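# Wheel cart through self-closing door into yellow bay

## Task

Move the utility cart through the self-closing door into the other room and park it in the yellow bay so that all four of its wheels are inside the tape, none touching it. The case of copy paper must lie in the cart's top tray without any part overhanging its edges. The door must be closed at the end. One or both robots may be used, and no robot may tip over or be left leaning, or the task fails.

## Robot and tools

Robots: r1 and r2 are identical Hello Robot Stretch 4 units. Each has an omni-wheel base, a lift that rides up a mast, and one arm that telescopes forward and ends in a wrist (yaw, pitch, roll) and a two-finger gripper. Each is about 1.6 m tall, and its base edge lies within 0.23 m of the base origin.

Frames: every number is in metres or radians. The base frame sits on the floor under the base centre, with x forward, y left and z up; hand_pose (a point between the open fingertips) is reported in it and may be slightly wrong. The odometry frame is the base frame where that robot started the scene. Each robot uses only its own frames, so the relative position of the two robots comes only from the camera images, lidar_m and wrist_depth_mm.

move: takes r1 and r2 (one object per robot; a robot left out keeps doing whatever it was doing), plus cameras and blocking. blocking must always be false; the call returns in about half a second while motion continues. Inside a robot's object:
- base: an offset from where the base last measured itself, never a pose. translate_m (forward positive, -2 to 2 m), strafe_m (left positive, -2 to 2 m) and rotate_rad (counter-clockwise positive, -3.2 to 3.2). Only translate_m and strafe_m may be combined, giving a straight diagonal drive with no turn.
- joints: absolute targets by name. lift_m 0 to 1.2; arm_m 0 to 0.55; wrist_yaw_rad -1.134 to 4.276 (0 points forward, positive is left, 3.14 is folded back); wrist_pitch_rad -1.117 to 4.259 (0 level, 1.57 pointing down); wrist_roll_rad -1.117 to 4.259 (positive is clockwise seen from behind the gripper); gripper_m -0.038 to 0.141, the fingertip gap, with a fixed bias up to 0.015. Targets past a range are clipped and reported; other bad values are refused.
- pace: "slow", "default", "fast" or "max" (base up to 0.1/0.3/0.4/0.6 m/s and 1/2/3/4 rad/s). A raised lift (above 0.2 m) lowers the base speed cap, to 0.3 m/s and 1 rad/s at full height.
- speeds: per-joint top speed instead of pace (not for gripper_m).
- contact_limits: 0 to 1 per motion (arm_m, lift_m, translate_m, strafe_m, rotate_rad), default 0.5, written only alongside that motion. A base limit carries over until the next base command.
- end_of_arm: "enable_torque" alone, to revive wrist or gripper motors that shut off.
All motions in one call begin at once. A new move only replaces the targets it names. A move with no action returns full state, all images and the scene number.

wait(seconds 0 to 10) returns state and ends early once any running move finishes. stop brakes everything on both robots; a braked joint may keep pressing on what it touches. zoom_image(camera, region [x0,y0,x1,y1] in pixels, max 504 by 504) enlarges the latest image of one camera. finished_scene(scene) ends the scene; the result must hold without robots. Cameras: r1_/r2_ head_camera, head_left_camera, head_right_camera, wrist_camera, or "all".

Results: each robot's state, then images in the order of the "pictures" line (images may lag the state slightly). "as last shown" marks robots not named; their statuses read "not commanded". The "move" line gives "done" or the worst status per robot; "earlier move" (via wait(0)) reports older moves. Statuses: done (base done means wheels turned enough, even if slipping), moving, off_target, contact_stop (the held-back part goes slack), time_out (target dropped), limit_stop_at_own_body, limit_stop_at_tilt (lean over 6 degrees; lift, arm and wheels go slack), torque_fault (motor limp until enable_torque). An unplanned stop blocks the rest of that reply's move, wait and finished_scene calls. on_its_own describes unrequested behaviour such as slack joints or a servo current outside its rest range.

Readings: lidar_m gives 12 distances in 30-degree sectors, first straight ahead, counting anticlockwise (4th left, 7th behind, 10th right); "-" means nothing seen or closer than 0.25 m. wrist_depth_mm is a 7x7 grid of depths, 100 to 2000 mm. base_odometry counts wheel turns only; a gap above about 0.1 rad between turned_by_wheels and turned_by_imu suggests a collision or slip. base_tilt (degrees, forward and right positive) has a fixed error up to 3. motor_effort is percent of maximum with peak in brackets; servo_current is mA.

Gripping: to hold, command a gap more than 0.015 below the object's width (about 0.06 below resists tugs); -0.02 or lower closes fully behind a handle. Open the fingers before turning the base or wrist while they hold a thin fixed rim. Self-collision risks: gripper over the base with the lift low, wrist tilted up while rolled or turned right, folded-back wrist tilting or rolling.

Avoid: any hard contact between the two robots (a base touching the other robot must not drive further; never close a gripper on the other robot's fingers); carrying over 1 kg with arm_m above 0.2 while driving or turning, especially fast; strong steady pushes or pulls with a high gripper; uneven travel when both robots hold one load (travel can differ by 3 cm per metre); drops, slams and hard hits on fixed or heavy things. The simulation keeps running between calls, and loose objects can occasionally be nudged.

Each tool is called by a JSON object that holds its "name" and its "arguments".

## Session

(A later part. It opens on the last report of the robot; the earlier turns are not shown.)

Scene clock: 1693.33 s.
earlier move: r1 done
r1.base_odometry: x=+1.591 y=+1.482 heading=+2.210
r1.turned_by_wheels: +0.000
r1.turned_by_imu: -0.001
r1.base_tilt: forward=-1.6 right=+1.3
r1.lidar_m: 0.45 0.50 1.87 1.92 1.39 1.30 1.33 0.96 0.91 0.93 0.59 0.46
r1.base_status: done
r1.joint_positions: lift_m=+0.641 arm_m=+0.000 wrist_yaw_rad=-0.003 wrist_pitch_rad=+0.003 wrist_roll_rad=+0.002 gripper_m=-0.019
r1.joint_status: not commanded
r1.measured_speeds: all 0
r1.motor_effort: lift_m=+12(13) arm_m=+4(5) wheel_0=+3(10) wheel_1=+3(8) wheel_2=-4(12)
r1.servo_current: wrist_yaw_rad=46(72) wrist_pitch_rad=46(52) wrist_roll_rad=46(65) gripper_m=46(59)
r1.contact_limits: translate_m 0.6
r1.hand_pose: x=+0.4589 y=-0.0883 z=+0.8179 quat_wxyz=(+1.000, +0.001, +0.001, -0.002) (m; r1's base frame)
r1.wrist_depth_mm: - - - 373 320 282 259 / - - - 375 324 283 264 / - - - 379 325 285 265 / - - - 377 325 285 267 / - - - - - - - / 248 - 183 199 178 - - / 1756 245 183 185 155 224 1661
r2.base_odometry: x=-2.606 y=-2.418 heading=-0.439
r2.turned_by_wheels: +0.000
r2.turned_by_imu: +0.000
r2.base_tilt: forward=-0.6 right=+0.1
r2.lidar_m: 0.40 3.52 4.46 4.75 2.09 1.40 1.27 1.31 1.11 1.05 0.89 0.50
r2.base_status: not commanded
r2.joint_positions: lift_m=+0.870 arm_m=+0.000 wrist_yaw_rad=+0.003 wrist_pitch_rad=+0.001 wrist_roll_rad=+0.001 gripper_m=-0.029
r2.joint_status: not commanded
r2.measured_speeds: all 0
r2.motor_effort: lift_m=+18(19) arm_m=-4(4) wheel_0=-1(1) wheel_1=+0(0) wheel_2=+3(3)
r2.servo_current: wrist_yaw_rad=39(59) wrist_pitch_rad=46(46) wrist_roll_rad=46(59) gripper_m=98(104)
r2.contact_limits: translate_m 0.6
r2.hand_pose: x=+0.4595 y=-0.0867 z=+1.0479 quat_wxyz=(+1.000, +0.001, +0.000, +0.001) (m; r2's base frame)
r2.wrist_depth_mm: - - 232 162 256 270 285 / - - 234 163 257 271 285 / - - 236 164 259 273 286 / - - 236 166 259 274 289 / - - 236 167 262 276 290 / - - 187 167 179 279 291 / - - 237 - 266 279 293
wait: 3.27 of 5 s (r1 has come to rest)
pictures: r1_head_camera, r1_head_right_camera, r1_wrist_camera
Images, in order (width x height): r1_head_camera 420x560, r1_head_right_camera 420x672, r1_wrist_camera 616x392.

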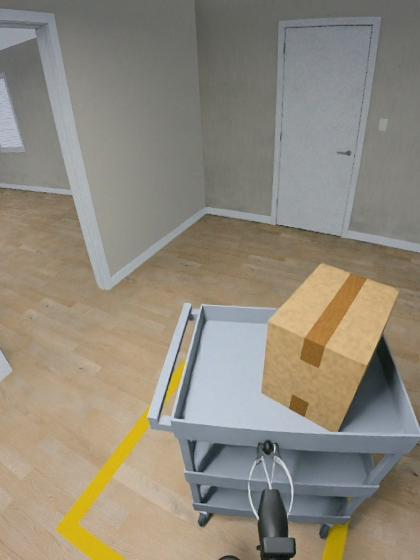

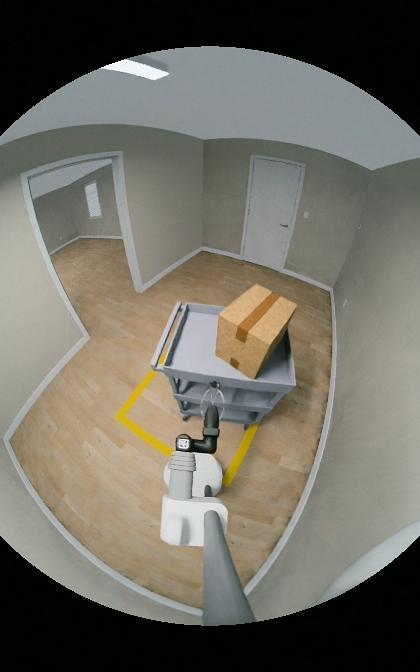

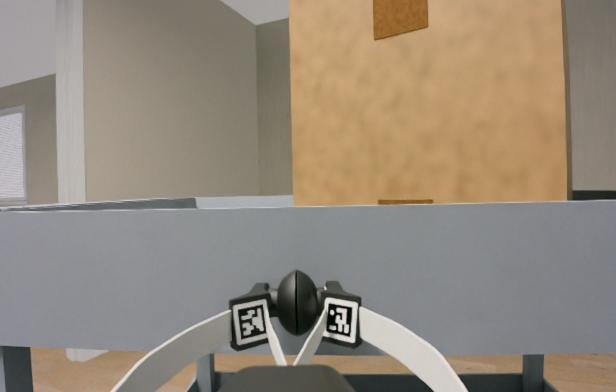

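{"name": "move", "arguments": {"blocking": false, "r1": {"base":{"translate_m":-0.08}}}}

{"name": "wait", "arguments": {"seconds": 1.5}}

{"name": "move", "arguments": {"blocking": false, "r1": {"base":{"strafe_m":0.78},"joints":{"lift_m":0.68,"wrist_roll_rad":1.57,"gripper_m":0.1}}}}

{"name": "wait", "arguments": {"seconds": 6}}

{"name": "move", "arguments": {"blocking": false, "r1": {"base":{"translate_m":0.95}}, "cameras": ["r1_head_camera"]}}

{"name": "wait", "arguments": {"seconds": 6, "cameras": ["r1_head_camera","r1_head_right_camera"]}}

{"name": "move", "arguments": {"blocking": false, "r1": {"base":{"rotate_rad":-1.67}}}}

{"name": "wait", "arguments": {"seconds": 4, "cameras": ["r1_head_camera","r1_head_left_camera","r1_head_right_camera","r1_wrist_camera"]}}

Scene clock: 1743.00 s.
move: r1 moving
r1.base_odometry: x=+1.609 y=+1.457 heading=+2.210
r1.turned_by_wheels: +0.000
r1.turned_by_imu: +0.000
r1.base_tilt: forward=-1.6 right=+1.3
r1.lidar_m: 0.46 0.54 1.88 1.93 1.36 1.27 1.31 0.96 0.88 0.92 0.60 0.49
r1.base_status: translate_m moving
r1.joint_positions: lift_m=+0.641 arm_m=+0.000 wrist_yaw_rad=-0.003 wrist_pitch_rad=+0.003 wrist_roll_rad=+0.002 gripper_m=-0.019
r1.joint_status: not commanded
r1.measured_speeds: translate_m=-0.121 strafe_m=-0.002 rotate_rad=-0.001 lift_m=+0.000 arm_m=+0.000 wrist_yaw_rad=+0.000 wrist_pitch_rad=+0.000 wrist_roll_rad=+0.000
r1.motor_effort: lift_m=+12(13) arm_m=+4(5) wheel_0=-7(8) wheel_1=-5(7) wheel_2=+8(9)
r1.servo_current: wrist_yaw_rad=52(59) wrist_pitch_rad=39(46) wrist_roll_rad=52(65) gripper_m=46(52)
r1.hand_pose: x=+0.4590 y=-0.0882 z=+0.8179 quat_wxyz=(+1.000, +0.001, +0.001, -0.001) (m; r1's base frame)
r1.wrist_depth_mm: - - - 402 345 301 436 / - - - 407 347 304 404 / - - - 407 349 306 370 / - - - 410 351 304 364 / - - - - - - - / 278 272 186 198 179 249 244 / 293 1863 179 183 154 1921 1921
r2: as last shown
r2.lidar_m: 0.40 3.52 4.42 4.75 2.06 1.38 1.27 1.30 1.14 1.02 0.89 0.51
r2.motor_effort: lift_m=+18(18) arm_m=-4(4) wheel_0=+0(1) wheel_1=+0(0) wheel_2=+2(3)
r2.servo_current: wrist_yaw_rad=46(59) wrist_pitch_rad=39(39) wrist_roll_rad=39(52) gripper_m=98(104)
r2.contact_limits: translate_m 0.6
r2.wrist_depth_mm: - - 231 162 256 268 283 / - - 233 163 257 271 285 / - - 235 165 258 272 286 / - - 236 166 259 274 287 / - - 236 166 260 276 287 / - - 187 167 180 278 291 / - - 237 - 266 281 293
pictures: none

Scene clock: 1743.93 s.
earlier move: r1 done
r1.base_odometry: x=+1.639 y=+1.418 heading=+2.210
r1.turned_by_wheels: +0.000
r1.turned_by_imu: +0.000
r1.base_tilt: forward=-1.6 right=+1.3
r1.lidar_m: 0.53 0.57 1.89 1.91 1.32 1.22 1.26 0.94 0.87 0.88 1.16 0.53
r1.base_status: done
r1.joint_positions: lift_m=+0.641 arm_m=+0.000 wrist_yaw_rad=-0.003 wrist_pitch_rad=+0.003 wrist_roll_rad=+0.002 gripper_m=-0.019
r1.joint_status: not commanded
r1.measured_speeds: all 0
r1.motor_effort: lift_m=+13(13) arm_m=+4(5) wheel_0=-2(8) wheel_1=-1(7) wheel_2=-2(9)
r1.servo_current: wrist_yaw_rad=65(65) wrist_pitch_rad=39(46) wrist_roll_rad=52(65) gripper_m=46(52)
r1.hand_pose: x=+0.4590 y=-0.0882 z=+0.8179 quat_wxyz=(+1.000, +0.001, +0.001, -0.001) (m; r1's base frame)
r1.wrist_depth_mm: - - - - 387 345 - / - - - 455 389 349 - / - - - 459 392 349 - / - - - 459 392 349 - / - - - - - - - / 347 329 209 198 301 301 - / 1808 1708 179 165 144 - 1863
r2.base_odometry: x=-2.606 y=-2.418 heading=-0.439
r2.turned_by_wheels: +0.000
r2.turned_by_imu: +0.000
r2.base_tilt: forward=-0.6 right=+0.1
r2.lidar_m: 0.42 3.54 4.47 4.76 2.06 1.36 1.25 1.30 1.13 1.05 0.87 0.51
r2.base_status: not commanded
r2.joint_positions: lift_m=+0.870 arm_m=+0.000 wrist_yaw_rad=+0.003 wrist_pitch_rad=+0.001 wrist_roll_rad=+0.001 gripper_m=-0.029
r2.joint_status: not commanded
r2.measured_speeds: all 0
r2.motor_effort: lift_m=+18(18) arm_m=-4(4) wheel_0=+0(1) wheel_1=+0(0) wheel_2=+2(3)
r2.servo_current: wrist_yaw_rad=46(59) wrist_pitch_rad=46(46) wrist_roll_rad=59(59) gripper_m=98(104)
r2.contact_limits: translate_m 0.6
r2.hand_pose: x=+0.4595 y=-0.0867 z=+1.0479 quat_wxyz=(+1.000, +0.001, +0.000, +0.001) (m; r2's base frame)
r2.wrist_depth_mm: - - 232 162 257 270 283 / - - 233 163 256 270 283 / - - 234 165 257 272 287 / - - 235 166 258 274 287 / - - 237 167 262 276 289 / - - 187 167 180 278 291 / - - 238 - 265 281 293
wait: 0.93 of 1.5 s (r1 has come to rest)
pictures: none

Scene clock: 1744.43 s.
move: r1 moving
r1.base_odometry: x=+1.609 y=+1.396 heading=+2.210
r1.turned_by_wheels: +0.000
r1.turned_by_imu: +0.000
r1.base_tilt: forward=-1.6 right=+1.2
r1.lidar_m: 0.54 0.62 1.87 1.89 1.28 1.20 1.25 0.97 0.90 0.91 1.21 0.53
r1.base_status: strafe_m moving
r1.joint_positions: lift_m=+0.672 arm_m=+0.000 wrist_yaw_rad=-0.003 wrist_pitch_rad=+0.003 wrist_roll_rad=+0.580 gripper_m=+0.005
r1.joint_status: lift_m moving; wrist_roll_rad moving; gripper_m moving
r1.measured_speeds: translate_m=+0.001 strafe_m=+0.141 rotate_rad=-0.004 lift_m=+0.073 arm_m=+0.000 wrist_yaw_rad=+0.000 wrist_pitch_rad=+0.000 wrist_roll_rad=+1.817
r1.motor_effort: lift_m=+25(27) arm_m=+4(4) wheel_0=-8(10) wheel_1=+8(10) wheel_2=+0(1)
r1.servo_current: wrist_yaw_rad=46(65) wrist_pitch_rad=39(46) wrist_roll_rad=65(111) gripper_m=91(91)
r1.hand_pose: x=+0.4590 y=-0.0882 z=+0.8492 quat_wxyz=(+0.958, +0.286, +0.001, -0.002) (m; r1's base frame)
r1.wrist_depth_mm: - - - 394 351 564 - / - - - 418 370 351 512 / - - - 439 387 351 - / - - - 459 413 - 300 / - - - - - 309 750 / - - 188 203 185 1983 - / - 140 167 161 146 - -
r2: as last shown
r2.base_tilt: forward=-0.7 right=+0.0
r2.lidar_m: 0.41 3.54 4.45 4.76 2.09 1.37 1.26 1.30 1.13 1.04 0.86 0.52
r2.motor_effort: lift_m=+18(19) arm_m=-4(4) wheel_0=+0(1) wheel_1=+0(0) wheel_2=+3(3)
r2.servo_current: wrist_yaw_rad=46(52) wrist_pitch_rad=39(46) wrist_roll_rad=52(52) gripper_m=104(104)
r2.contact_limits: translate_m 0.6
r2.wrist_depth_mm: - - 233 161 256 271 283 / - - 233 163 257 271 285 / - - 235 164 258 273 286 / - - 236 166 259 274 287 / - - 237 167 263 274 289 / - - 187 167 180 278 290 / - - 238 - 267 279 293
pictures: none

Scene clock: 1747.87 s.
earlier move: r1 done
r1.base_odometry: x=+1.013 y=+0.952 heading=+2.210
r1.turned_by_wheels: +0.000
r1.turned_by_imu: +0.004
r1.base_tilt: forward=-1.6 right=+1.2
r1.lidar_m: 2.30 1.31 1.21 1.24 0.97 0.88 0.93 1.21 1.56 1.61 0.80 0.83
r1.base_status: done
r1.joint_positions: lift_m=+0.680 arm_m=+0.000 wrist_yaw_rad=-0.003 wrist_pitch_rad=+0.003 wrist_roll_rad=+1.568 gripper_m=+0.100
r1.joint_status: all done
r1.measured_speeds: all 0
r1.motor_effort: lift_m=+24(27) arm_m=+4(5) wheel_0=+0(13) wheel_1=+0(11) wheel_2=+0(1)
r1.servo_current: wrist_yaw_rad=65(72) wrist_pitch_rad=39(52) wrist_roll_rad=65(117) gripper_m=39(98)
r1.hand_pose: x=+0.4590 y=-0.0882 z=+0.8569 quat_wxyz=(+0.708, +0.706, +0.000, -0.002) (m; r1's base frame)
r1.wrist_depth_mm: - - - - - 1661 1205 / - - - - - 1708 1281 / - - - - - 1756 1229 / - - - - - 1756 1229 / - - - - - 1756 1281 / 1863 - 215 - 198 1499 1229 / 1661 - - 144 - 1756 1229
r2.base_odometry: x=-2.606 y=-2.418 heading=-0.439
r2.turned_by_wheels: +0.000
r2.turned_by_imu: +0.000
r2.base_tilt: forward=-0.7 right=+0.1
r2.lidar_m: 0.38 3.54 4.47 4.77 2.08 1.38 1.27 1.31 1.15 1.04 0.92 0.50
r2.base_status: not commanded
r2.joint_positions: lift_m=+0.870 arm_m=+0.000 wrist_yaw_rad=+0.003 wrist_pitch_rad=+0.001 wrist_roll_rad=+0.001 gripper_m=-0.029
r2.joint_status: not commanded
r2.measured_speeds: all 0
r2.motor_effort: lift_m=+18(19) arm_m=-4(4) wheel_0=+0(1) wheel_1=+0(1) wheel_2=+2(3)
r2.servo_current: wrist_yaw_rad=46(65) wrist_pitch_rad=39(52) wrist_roll_rad=46(65) gripper_m=98(104)
r2.contact_limits: translate_m 0.6
r2.hand_pose: x=+0.4595 y=-0.0867 z=+1.0479 quat_wxyz=(+1.000, +0.001, +0.000, +0.001) (m; r2's base frame)
r2.wrist_depth_mm: - - 232 162 254 270 285 / - - 233 163 256 270 285 / - - 235 164 258 273 286 / - - 236 166 260 274 287 / - - 236 166 263 276 290 / - - 187 167 180 278 290 / - - 238 - 266 279 291
wait: 3.43 of 6 s (r1 has come to rest)
pictures: none

Scene clock: 1748.37 s.
move: r1 moving
r1.base_odometry: x=+0.994 y=+0.977 heading=+2.210
r1.turned_by_wheels: +0.000
r1.turned_by_imu: +0.000
r1.base_tilt: forward=-1.6 right=+1.3
r1.lidar_m: 2.27 1.29 1.18 1.21 0.97 0.93 0.92 1.24 1.59 1.59 0.79 0.81
r1.base_status: translate_m moving
r1.joint_positions: lift_m=+0.680 arm_m=+0.000 wrist_yaw_rad=-0.003 wrist_pitch_rad=+0.003 wrist_roll_rad=+1.568 gripper_m=+0.100
r1.joint_status: not commanded
r1.measured_speeds: translate_m=+0.122 strafe_m=-0.001 rotate_rad=-0.001 lift_m=+0.000 arm_m=+0.000 wrist_yaw_rad=+0.000 wrist_pitch_rad=+0.000 wrist_roll_rad=+0.000
r1.motor_effort: lift_m=+25(25) arm_m=+4(5) wheel_0=+7(8) wheel_1=+5(7) wheel_2=-8(9)
r1.servo_current: wrist_yaw_rad=33(65) wrist_pitch_rad=46(46) wrist_roll_rad=39(65) gripper_m=39(46)
r1.hand_pose: x=+0.4590 y=-0.0882 z=+0.8569 quat_wxyz=(+0.708, +0.706, +0.000, -0.002) (m; r1's base frame)
r1.wrist_depth_mm: - - - - - 1756 1205 / - - - - - 1708 1205 / - - - - - 1708 1205 / - - - - - 1756 1229 / - - - - - 1808 1255 / 1921 - 214 - 198 1537 1255 / 1661 - - 144 - 1808 1229
r2: as last shown
r2.lidar_m: 0.39 3.55 4.48 4.75 2.06 1.39 1.28 1.30 1.15 1.04 0.89 0.50
r2.motor_effort: lift_m=+18(18) arm_m=-4(4) wheel_0=+0(1) wheel_1=+0(0) wheel_2=+2(3)
r2.servo_current: wrist_yaw_rad=46(59) wrist_pitch_rad=39(39) wrist_roll_rad=39(52) gripper_m=91(98)
r2.contact_limits: translate_m 0.6
r2.wrist_depth_mm: - - 232 162 256 270 285 / - - 235 163 257 272 285 / - - 235 165 258 272 285 / - - 236 166 259 277 287 / - - 236 167 262 276 289 / - - 187 167 180 279 291 / - - 236 - 266 278 293
pictures: r1_head_camera
Images, in order (width x height): r1_head_camera 420x560.

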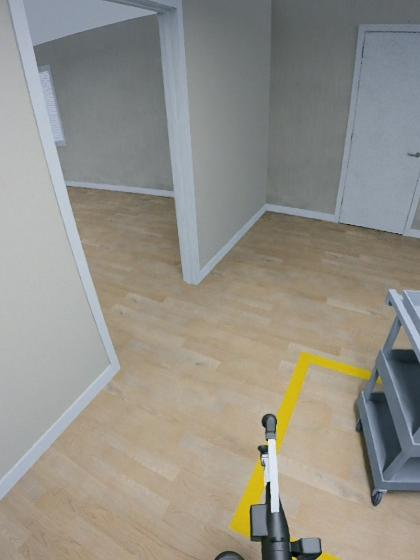

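Scene clock: 1752.53 s.
earlier move: r1 done
r1.base_odometry: x=+0.446 y=+1.715 heading=+2.210
r1.turned_by_wheels: +0.000
r1.turned_by_imu: +0.000
r1.base_tilt: forward=-1.6 right=+1.3
r1.lidar_m: 1.37 3.96 0.80 0.81 1.09 1.75 1.80 2.14 0.60 0.58 2.67 2.94
r1.base_status: done
r1.joint_positions: lift_m=+0.680 arm_m=+0.000 wrist_yaw_rad=-0.003 wrist_pitch_rad=+0.003 wrist_roll_rad=+1.568 gripper_m=+0.100
r1.joint_status: not commanded
r1.measured_speeds: all 0
r1.motor_effort: lift_m=+24(25) arm_m=+4(5) wheel_0=+1(8) wheel_1=+2(8) wheel_2=+1(10)
r1.servo_current: wrist_yaw_rad=59(65) wrist_pitch_rad=39(52) wrist_roll_rad=52(72) gripper_m=46(52)
r1.hand_pose: x=+0.4590 y=-0.0882 z=+0.8569 quat_wxyz=(+0.708, +0.706, +0.000, -0.002) (m; r1's base frame)
r1.wrist_depth_mm: - - - - - 1708 1205 / - - - - - 1661 1205 / - - - - - 1708 1255 / - - - - - 1618 1255 / - - - - - 1464 1205 / - 189 195 - 190 - 1182 / - 162 - 144 - 1756 1182
r2.base_odometry: x=-2.606 y=-2.418 heading=-0.439
r2.turned_by_wheels: +0.000
r2.turned_by_imu: +0.001
r2.base_tilt: forward=-0.6 right=+0.1
r2.lidar_m: 0.39 3.52 4.47 4.75 2.06 1.39 1.27 1.28 1.15 1.03 0.86 0.53
r2.base_status: not commanded
r2.joint_positions: lift_m=+0.870 arm_m=+0.000 wrist_yaw_rad=+0.003 wrist_pitch_rad=+0.001 wrist_roll_rad=+0.001 gripper_m=-0.029
r2.joint_status: not commanded
r2.measured_speeds: all 0
r2.motor_effort: lift_m=+18(19) arm_m=-4(4) wheel_0=-1(1) wheel_1=+0(0) wheel_2=+2(3)
r2.servo_current: wrist_yaw_rad=59(65) wrist_pitch_rad=39(46) wrist_roll_rad=46(65) gripper_m=98(104)
r2.contact_limits: translate_m 0.6
r2.hand_pose: x=+0.4595 y=-0.0867 z=+1.0479 quat_wxyz=(+1.000, +0.001, +0.000, +0.001) (m; r2's base frame)
r2.wrist_depth_mm: - - 233 162 255 270 283 / - - 234 163 258 271 285 / - - 235 164 258 272 285 / - - 236 166 260 274 287 / - - 237 167 262 276 290 / - - 187 167 180 278 290 / - - 237 - 265 281 293
wait: 4.17 of 6 s (r1 has come to rest)
pictures: r1_head_camera, r1_head_right_camera
Images, in order (width x height): r1_head_camera 420x560, r1_head_right_camera 420x672.

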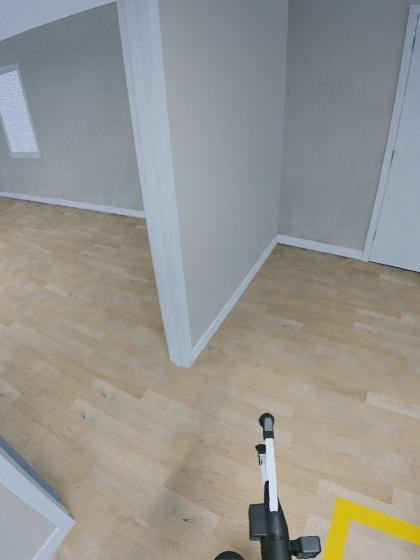

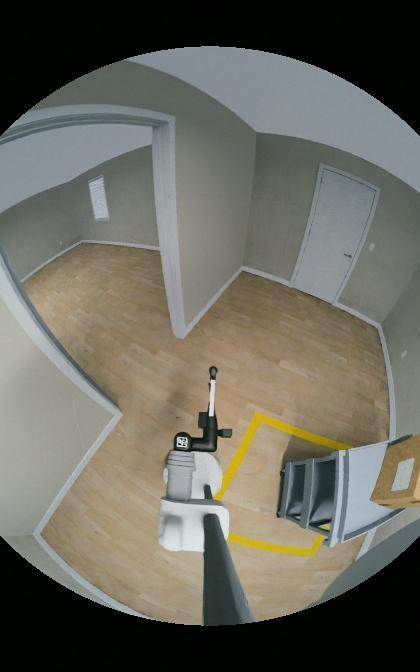

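Scene clock: 1753.03 s.
move: r1 moving
r1.base_odometry: x=+0.446 y=+1.715 heading=+1.958
r1.turned_by_wheels: -0.252
r1.turned_by_imu: -0.253
r1.base_tilt: forward=-1.6 right=+1.2
r1.lidar_m: 1.81 1.36 0.80 0.78 0.90 1.50 1.74 2.00 0.64 0.59 0.60 2.95
r1.base_status: rotate_rad moving
r1.joint_positions: lift_m=+0.680 arm_m=+0.000 wrist_yaw_rad=-0.003 wrist_pitch_rad=+0.003 wrist_roll_rad=+1.568 gripper_m=+0.100
r1.joint_status: not commanded
r1.measured_speeds: translate_m=+0.001 strafe_m=-0.001 rotate_rad=-0.972 lift_m=+0.000 arm_m=+0.000 wrist_yaw_rad=+0.000 wrist_pitch_rad=+0.000 wrist_roll_rad=+0.000
r1.motor_effort: lift_m=+24(24) arm_m=+4(4) wheel_0=+6(8) wheel_1=+6(9) wheel_2=+7(7)
r1.servo_current: wrist_yaw_rad=65(65) wrist_pitch_rad=39(52) wrist_roll_rad=59(65) gripper_m=39(46)
r1.hand_pose: x=+0.4590 y=-0.0882 z=+0.8569 quat_wxyz=(+0.708, +0.706, +0.000, -0.002) (m; r1's base frame)
r1.wrist_depth_mm: - - - - - 1756 1182 / - - - - - 1708 1205 / - - - - - 1708 1229 / - - - - - 1756 1229 / - - - - - 1808 1255 / - 216 196 - 189 1576 1255 / - 144 - 141 - - 1182
r2: as last shown
r2.turned_by_imu: +0.000
r2.base_tilt: forward=-0.7 right=+0.1
r2.lidar_m: 0.39 3.52 4.43 4.76 2.06 1.38 1.26 1.31 1.12 1.03 0.87 0.52
r2.motor_effort: lift_m=+18(18) arm_m=-4(4) wheel_0=+0(1) wheel_1=+0(0) wheel_2=+2(3)
r2.servo_current: wrist_yaw_rad=46(65) wrist_pitch_rad=39(46) wrist_roll_rad=46(59) gripper_m=98(98)
r2.contact_limits: translate_m 0.6
r2.wrist_depth_mm: - - 232 161 255 270 283 / - - 234 163 258 271 285 / - - 235 164 258 273 286 / - - 236 166 260 274 287 / - - 236 167 262 274 289 / - - 187 167 180 279 291 / - - 236 - 267 279 294
pictures: none

Scene clock: 1754.67 s.
earlier move: r1 done
r1.base_odometry: x=+0.446 y=+1.715 heading=+0.541
r1.turned_by_wheels: -1.417
r1.turned_by_imu: -1.425
r1.base_tilt: forward=-1.6 right=+1.3
r1.lidar_m: 0.58 2.47 2.96 1.38 1.40 0.79 0.80 1.01 1.75 1.76 2.18 0.62
r1.base_status: done
r1.joint_positions: lift_m=+0.680 arm_m=+0.000 wrist_yaw_rad=-0.002 wrist_pitch_rad=+0.003 wrist_roll_rad=+1.568 gripper_m=+0.100
r1.joint_status: not commanded
r1.measured_speeds: all 0
r1.motor_effort: lift_m=+24(24) arm_m=+4(5) wheel_0=+1(9) wheel_1=+2(9) wheel_2=+1(8)
r1.servo_current: wrist_yaw_rad=59(72) wrist_pitch_rad=46(52) wrist_roll_rad=52(65) gripper_m=39(52)
r1.hand_pose: x=+0.4590 y=-0.0881 z=+0.8570 quat_wxyz=(+0.708, +0.706, +0.000, -0.002) (m; r1's base frame)
r1.wrist_depth_mm: - - - - - 1499 1182 / - - - 382 445 455 455 / - - 788 379 - - - / - - 683 379 1042 - - / - - 699 691 439 - - / - - 216 379 193 - - / - - - 144 - 1756 -
r2.base_odometry: x=-2.606 y=-2.418 heading=-0.439
r2.turned_by_wheels: +0.000
r2.turned_by_imu: +0.000
r2.base_tilt: forward=-0.6 right=+0.0
r2.lidar_m: 0.39 3.52 4.48 4.76 2.07 1.38 1.26 1.29 1.13 1.03 0.86 0.48
r2.base_status: not commanded
r2.joint_positions: lift_m=+0.870 arm_m=+0.000 wrist_yaw_rad=+0.003 wrist_pitch_rad=+0.001 wrist_roll_rad=+0.001 gripper_m=-0.029
r2.joint_status: not commanded
r2.measured_speeds: all 0
r2.motor_effort: lift_m=+18(18) arm_m=-4(4) wheel_0=+0(1) wheel_1=+0(1) wheel_2=+3(3)
r2.servo_current: wrist_yaw_rad=52(65) wrist_pitch_rad=39(46) wrist_roll_rad=46(59) gripper_m=98(98)
r2.contact_limits: translate_m 0.6
r2.hand_pose: x=+0.4595 y=-0.0867 z=+1.0479 quat_wxyz=(+1.000, +0.001, +0.000, +0.001) (m; r2's base frame)
r2.wrist_depth_mm: - - 233 162 256 270 282 / - - 234 163 258 271 283 / - - 235 164 258 273 285 / - - 236 166 259 274 289 / - - 237 167 262 276 290 / - - 187 167 179 278 291 / - - 237 - 265 279 294
wait: 1.63 of 4 s (r1 has come to rest)
pictures: r1_head_camera, r1_head_left_camera, r1_head_right_camera, r1_wrist_camera
Images, in order (width x height): r1_head_camera 420x560, r1_head_left_camera 420x672, r1_head_right_camera 420x672, r1_wrist_camera 616x392.

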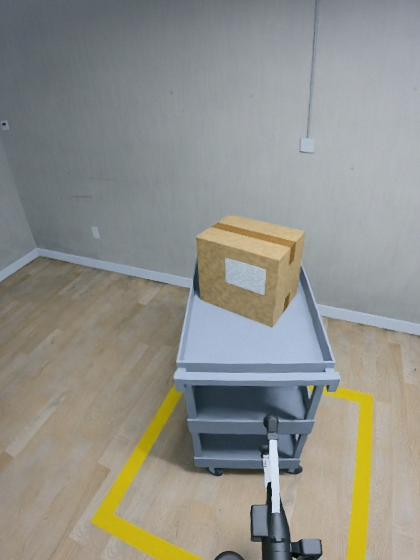

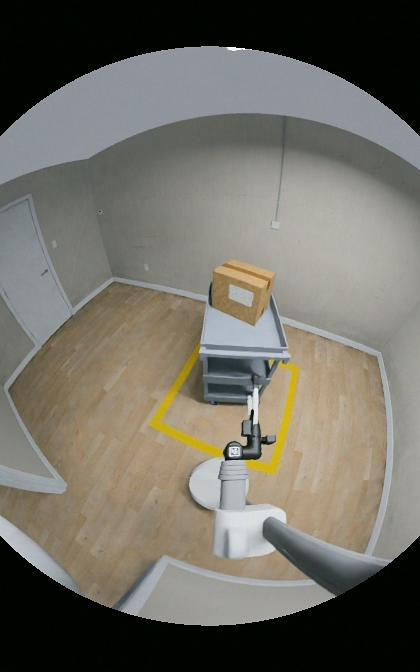

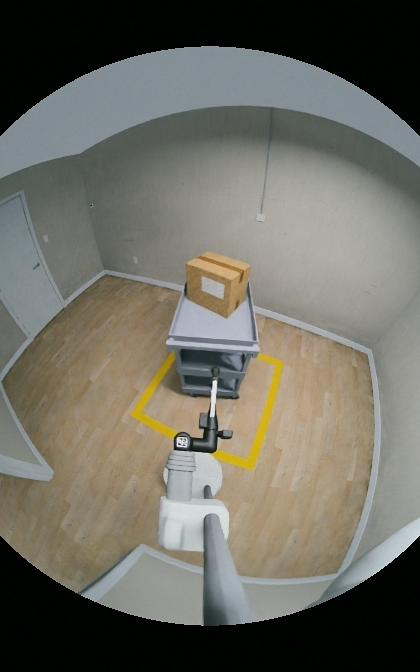

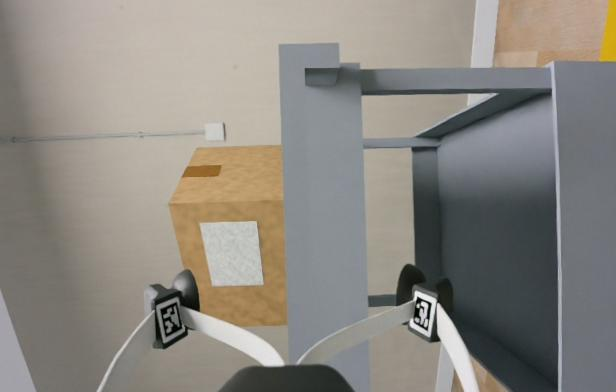

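{"name": "move", "arguments": {"blocking": false, "r1": {"base":{"translate_m":0.185},"pace":"slow"}}}

{"name": "zoom_image", "arguments": {"camera": "r1_head_camera", "region": [80, 340, 400, 560]}}

{"name": "wait", "arguments": {"seconds": 1.5, "cameras": ["r1_head_camera","r1_wrist_camera"]}}

Scene clock: 1769.87 s.
move: r1 moving
r1.base_odometry: x=+0.456 y=+1.721 heading=+0.541
r1.turned_by_wheels: +0.000
r1.turned_by_imu: +0.000
r1.base_tilt: forward=-1.6 right=+1.3
r1.lidar_m: 0.58 2.44 2.93 1.39 1.36 0.78 0.79 1.00 1.75 1.75 2.17 0.62
r1.base_status: translate_m moving
r1.joint_positions: lift_m=+0.680 arm_m=+0.000 wrist_yaw_rad=-0.002 wrist_pitch_rad=+0.003 wrist_roll_rad=+1.568 gripper_m=+0.100
r1.joint_status: not commanded
r1.measured_speeds: translate_m=+0.049 strafe_m=+0.000 rotate_rad=+0.002 lift_m=+0.000 arm_m=+0.000 wrist_yaw_rad=+0.000 wrist_pitch_rad=+0.000 wrist_roll_rad=+0.000
r1.motor_effort: lift_m=+24(24) arm_m=+4(4) wheel_0=+8(8) wheel_1=+3(7) wheel_2=-7(7)
r1.servo_current: wrist_yaw_rad=46(52) wrist_pitch_rad=39(46) wrist_roll_rad=39(59) gripper_m=39(46)
r1.hand_pose: x=+0.4590 y=-0.0881 z=+0.8570 quat_wxyz=(+0.708, +0.706, +0.000, -0.002) (m; r1's base frame)
r1.wrist_depth_mm: - - - - - 1499 1205 / - - - 368 439 439 439 / - - 820 366 - - - / - - 654 370 1042 - - / - - 691 668 430 - - / - - 215 368 193 - - / - - - 144 - 1808 -
r2: as last shown
r2.base_tilt: forward=-0.6 right=+0.1
r2.lidar_m: 0.39 3.52 4.46 4.76 2.01 1.38 1.25 1.30 1.11 1.04 0.86 0.52
r2.motor_effort: lift_m=+18(18) arm_m=-4(4) wheel_0=-1(1) wheel_1=+0(0) wheel_2=+2(3)
r2.servo_current: wrist_yaw_rad=52(59) wrist_pitch_rad=39(46) wrist_roll_rad=46(52) gripper_m=98(104)
r2.contact_limits: translate_m 0.6
r2.wrist_depth_mm: - - 233 161 255 270 283 / - - 233 163 258 271 285 / - - 235 164 258 274 285 / - - 236 166 259 274 289 / - - 236 167 262 274 289 / - - 187 167 179 279 290 / - - 236 - 267 281 294
pictures: none

Scaled by 1.575 from the camera's 420x560 image, which has a finer 600x800 frame.
This view is cut from an older image: the scene may have changed since it was taken.

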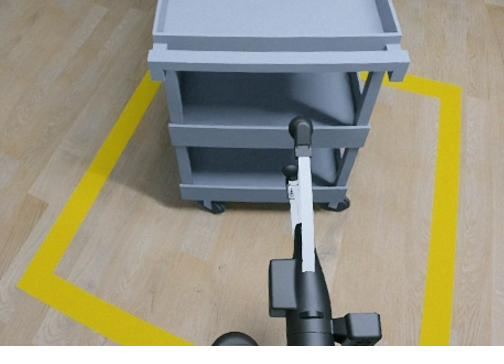

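Scene clock: 1771.37 s.
earlier move: r1 moving
r1.base_odometry: x=+0.573 y=+1.791 heading=+0.541
r1.turned_by_wheels: +0.000
r1.turned_by_imu: +0.000
r1.base_tilt: forward=-1.6 right=+1.3
r1.lidar_m: 0.43 0.50 2.89 1.64 1.42 0.92 0.94 1.17 1.80 1.83 2.02 0.46
r1.base_status: translate_m moving
r1.joint_positions: lift_m=+0.680 arm_m=+0.000 wrist_yaw_rad=-0.002 wrist_pitch_rad=+0.003 wrist_roll_rad=+1.568 gripper_m=+0.100
r1.joint_status: not commanded
r1.measured_speeds: translate_m=+0.087 strafe_m=-0.001 rotate_rad=+0.001 lift_m=+0.000 arm_m=+0.000 wrist_yaw_rad=+0.000 wrist_pitch_rad=+0.000 wrist_roll_rad=+0.000
r1.motor_effort: lift_m=+24(24) arm_m=+4(4) wheel_0=+4(8) wheel_1=+3(7) wheel_2=-2(7)
r1.servo_current: wrist_yaw_rad=52(72) wrist_pitch_rad=46(52) wrist_roll_rad=52(65) gripper_m=39(52)
r1.hand_pose: x=+0.4590 y=-0.0881 z=+0.8570 quat_wxyz=(+0.708, +0.706, +0.000, -0.002) (m; r1's base frame)
r1.wrist_depth_mm: - - - 237 304 306 314 / - - - 238 297 - - / - - 640 237 298 - - / - 525 530 237 298 - - / - 549 554 237 298 - - / - 191 597 237 193 - - / - 145 - 141 298 654 -
r2.base_odometry: x=-2.606 y=-2.418 heading=-0.439
r2.turned_by_wheels: +0.000
r2.turned_by_imu: +0.000
r2.base_tilt: forward=-0.7 right=+0.0
r2.lidar_m: 0.41 3.51 4.45 4.76 2.06 1.38 1.27 1.30 1.13 1.06 0.89 0.50
r2.base_status: not commanded
r2.joint_positions: lift_m=+0.870 arm_m=+0.000 wrist_yaw_rad=+0.003 wrist_pitch_rad=+0.001 wrist_roll_rad=+0.001 gripper_m=-0.029
r2.joint_status: not commanded
r2.measured_speeds: all 0
r2.motor_effort: lift_m=+18(19) arm_m=-4(4) wheel_0=+0(1) wheel_1=+0(0) wheel_2=+2(3)
r2.servo_current: wrist_yaw_rad=39(65) wrist_pitch_rad=39(46) wrist_roll_rad=39(59) gripper_m=91(104)
r2.contact_limits: translate_m 0.6
r2.hand_pose: x=+0.4595 y=-0.0867 z=+1.0479 quat_wxyz=(+1.000, +0.001, +0.000, +0.001) (m; r2's base frame)
r2.wrist_depth_mm: - - 232 162 256 270 285 / - - 234 163 258 272 285 / - - 235 164 258 273 285 / - - 236 166 259 274 289 / - - 236 166 262 276 289 / - - 187 167 179 279 289 / - - 237 - 265 278 294
wait: 1.50 s; no rest
pictures: r1_head_camera, r1_wrist_camera
Images, in order (width x height): r1_head_camera 420x560, r1_wrist_camera 616x392.

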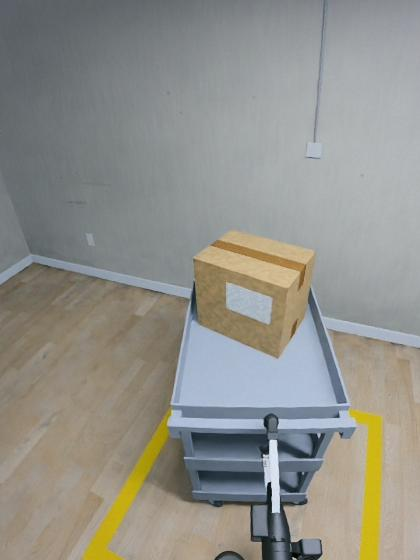

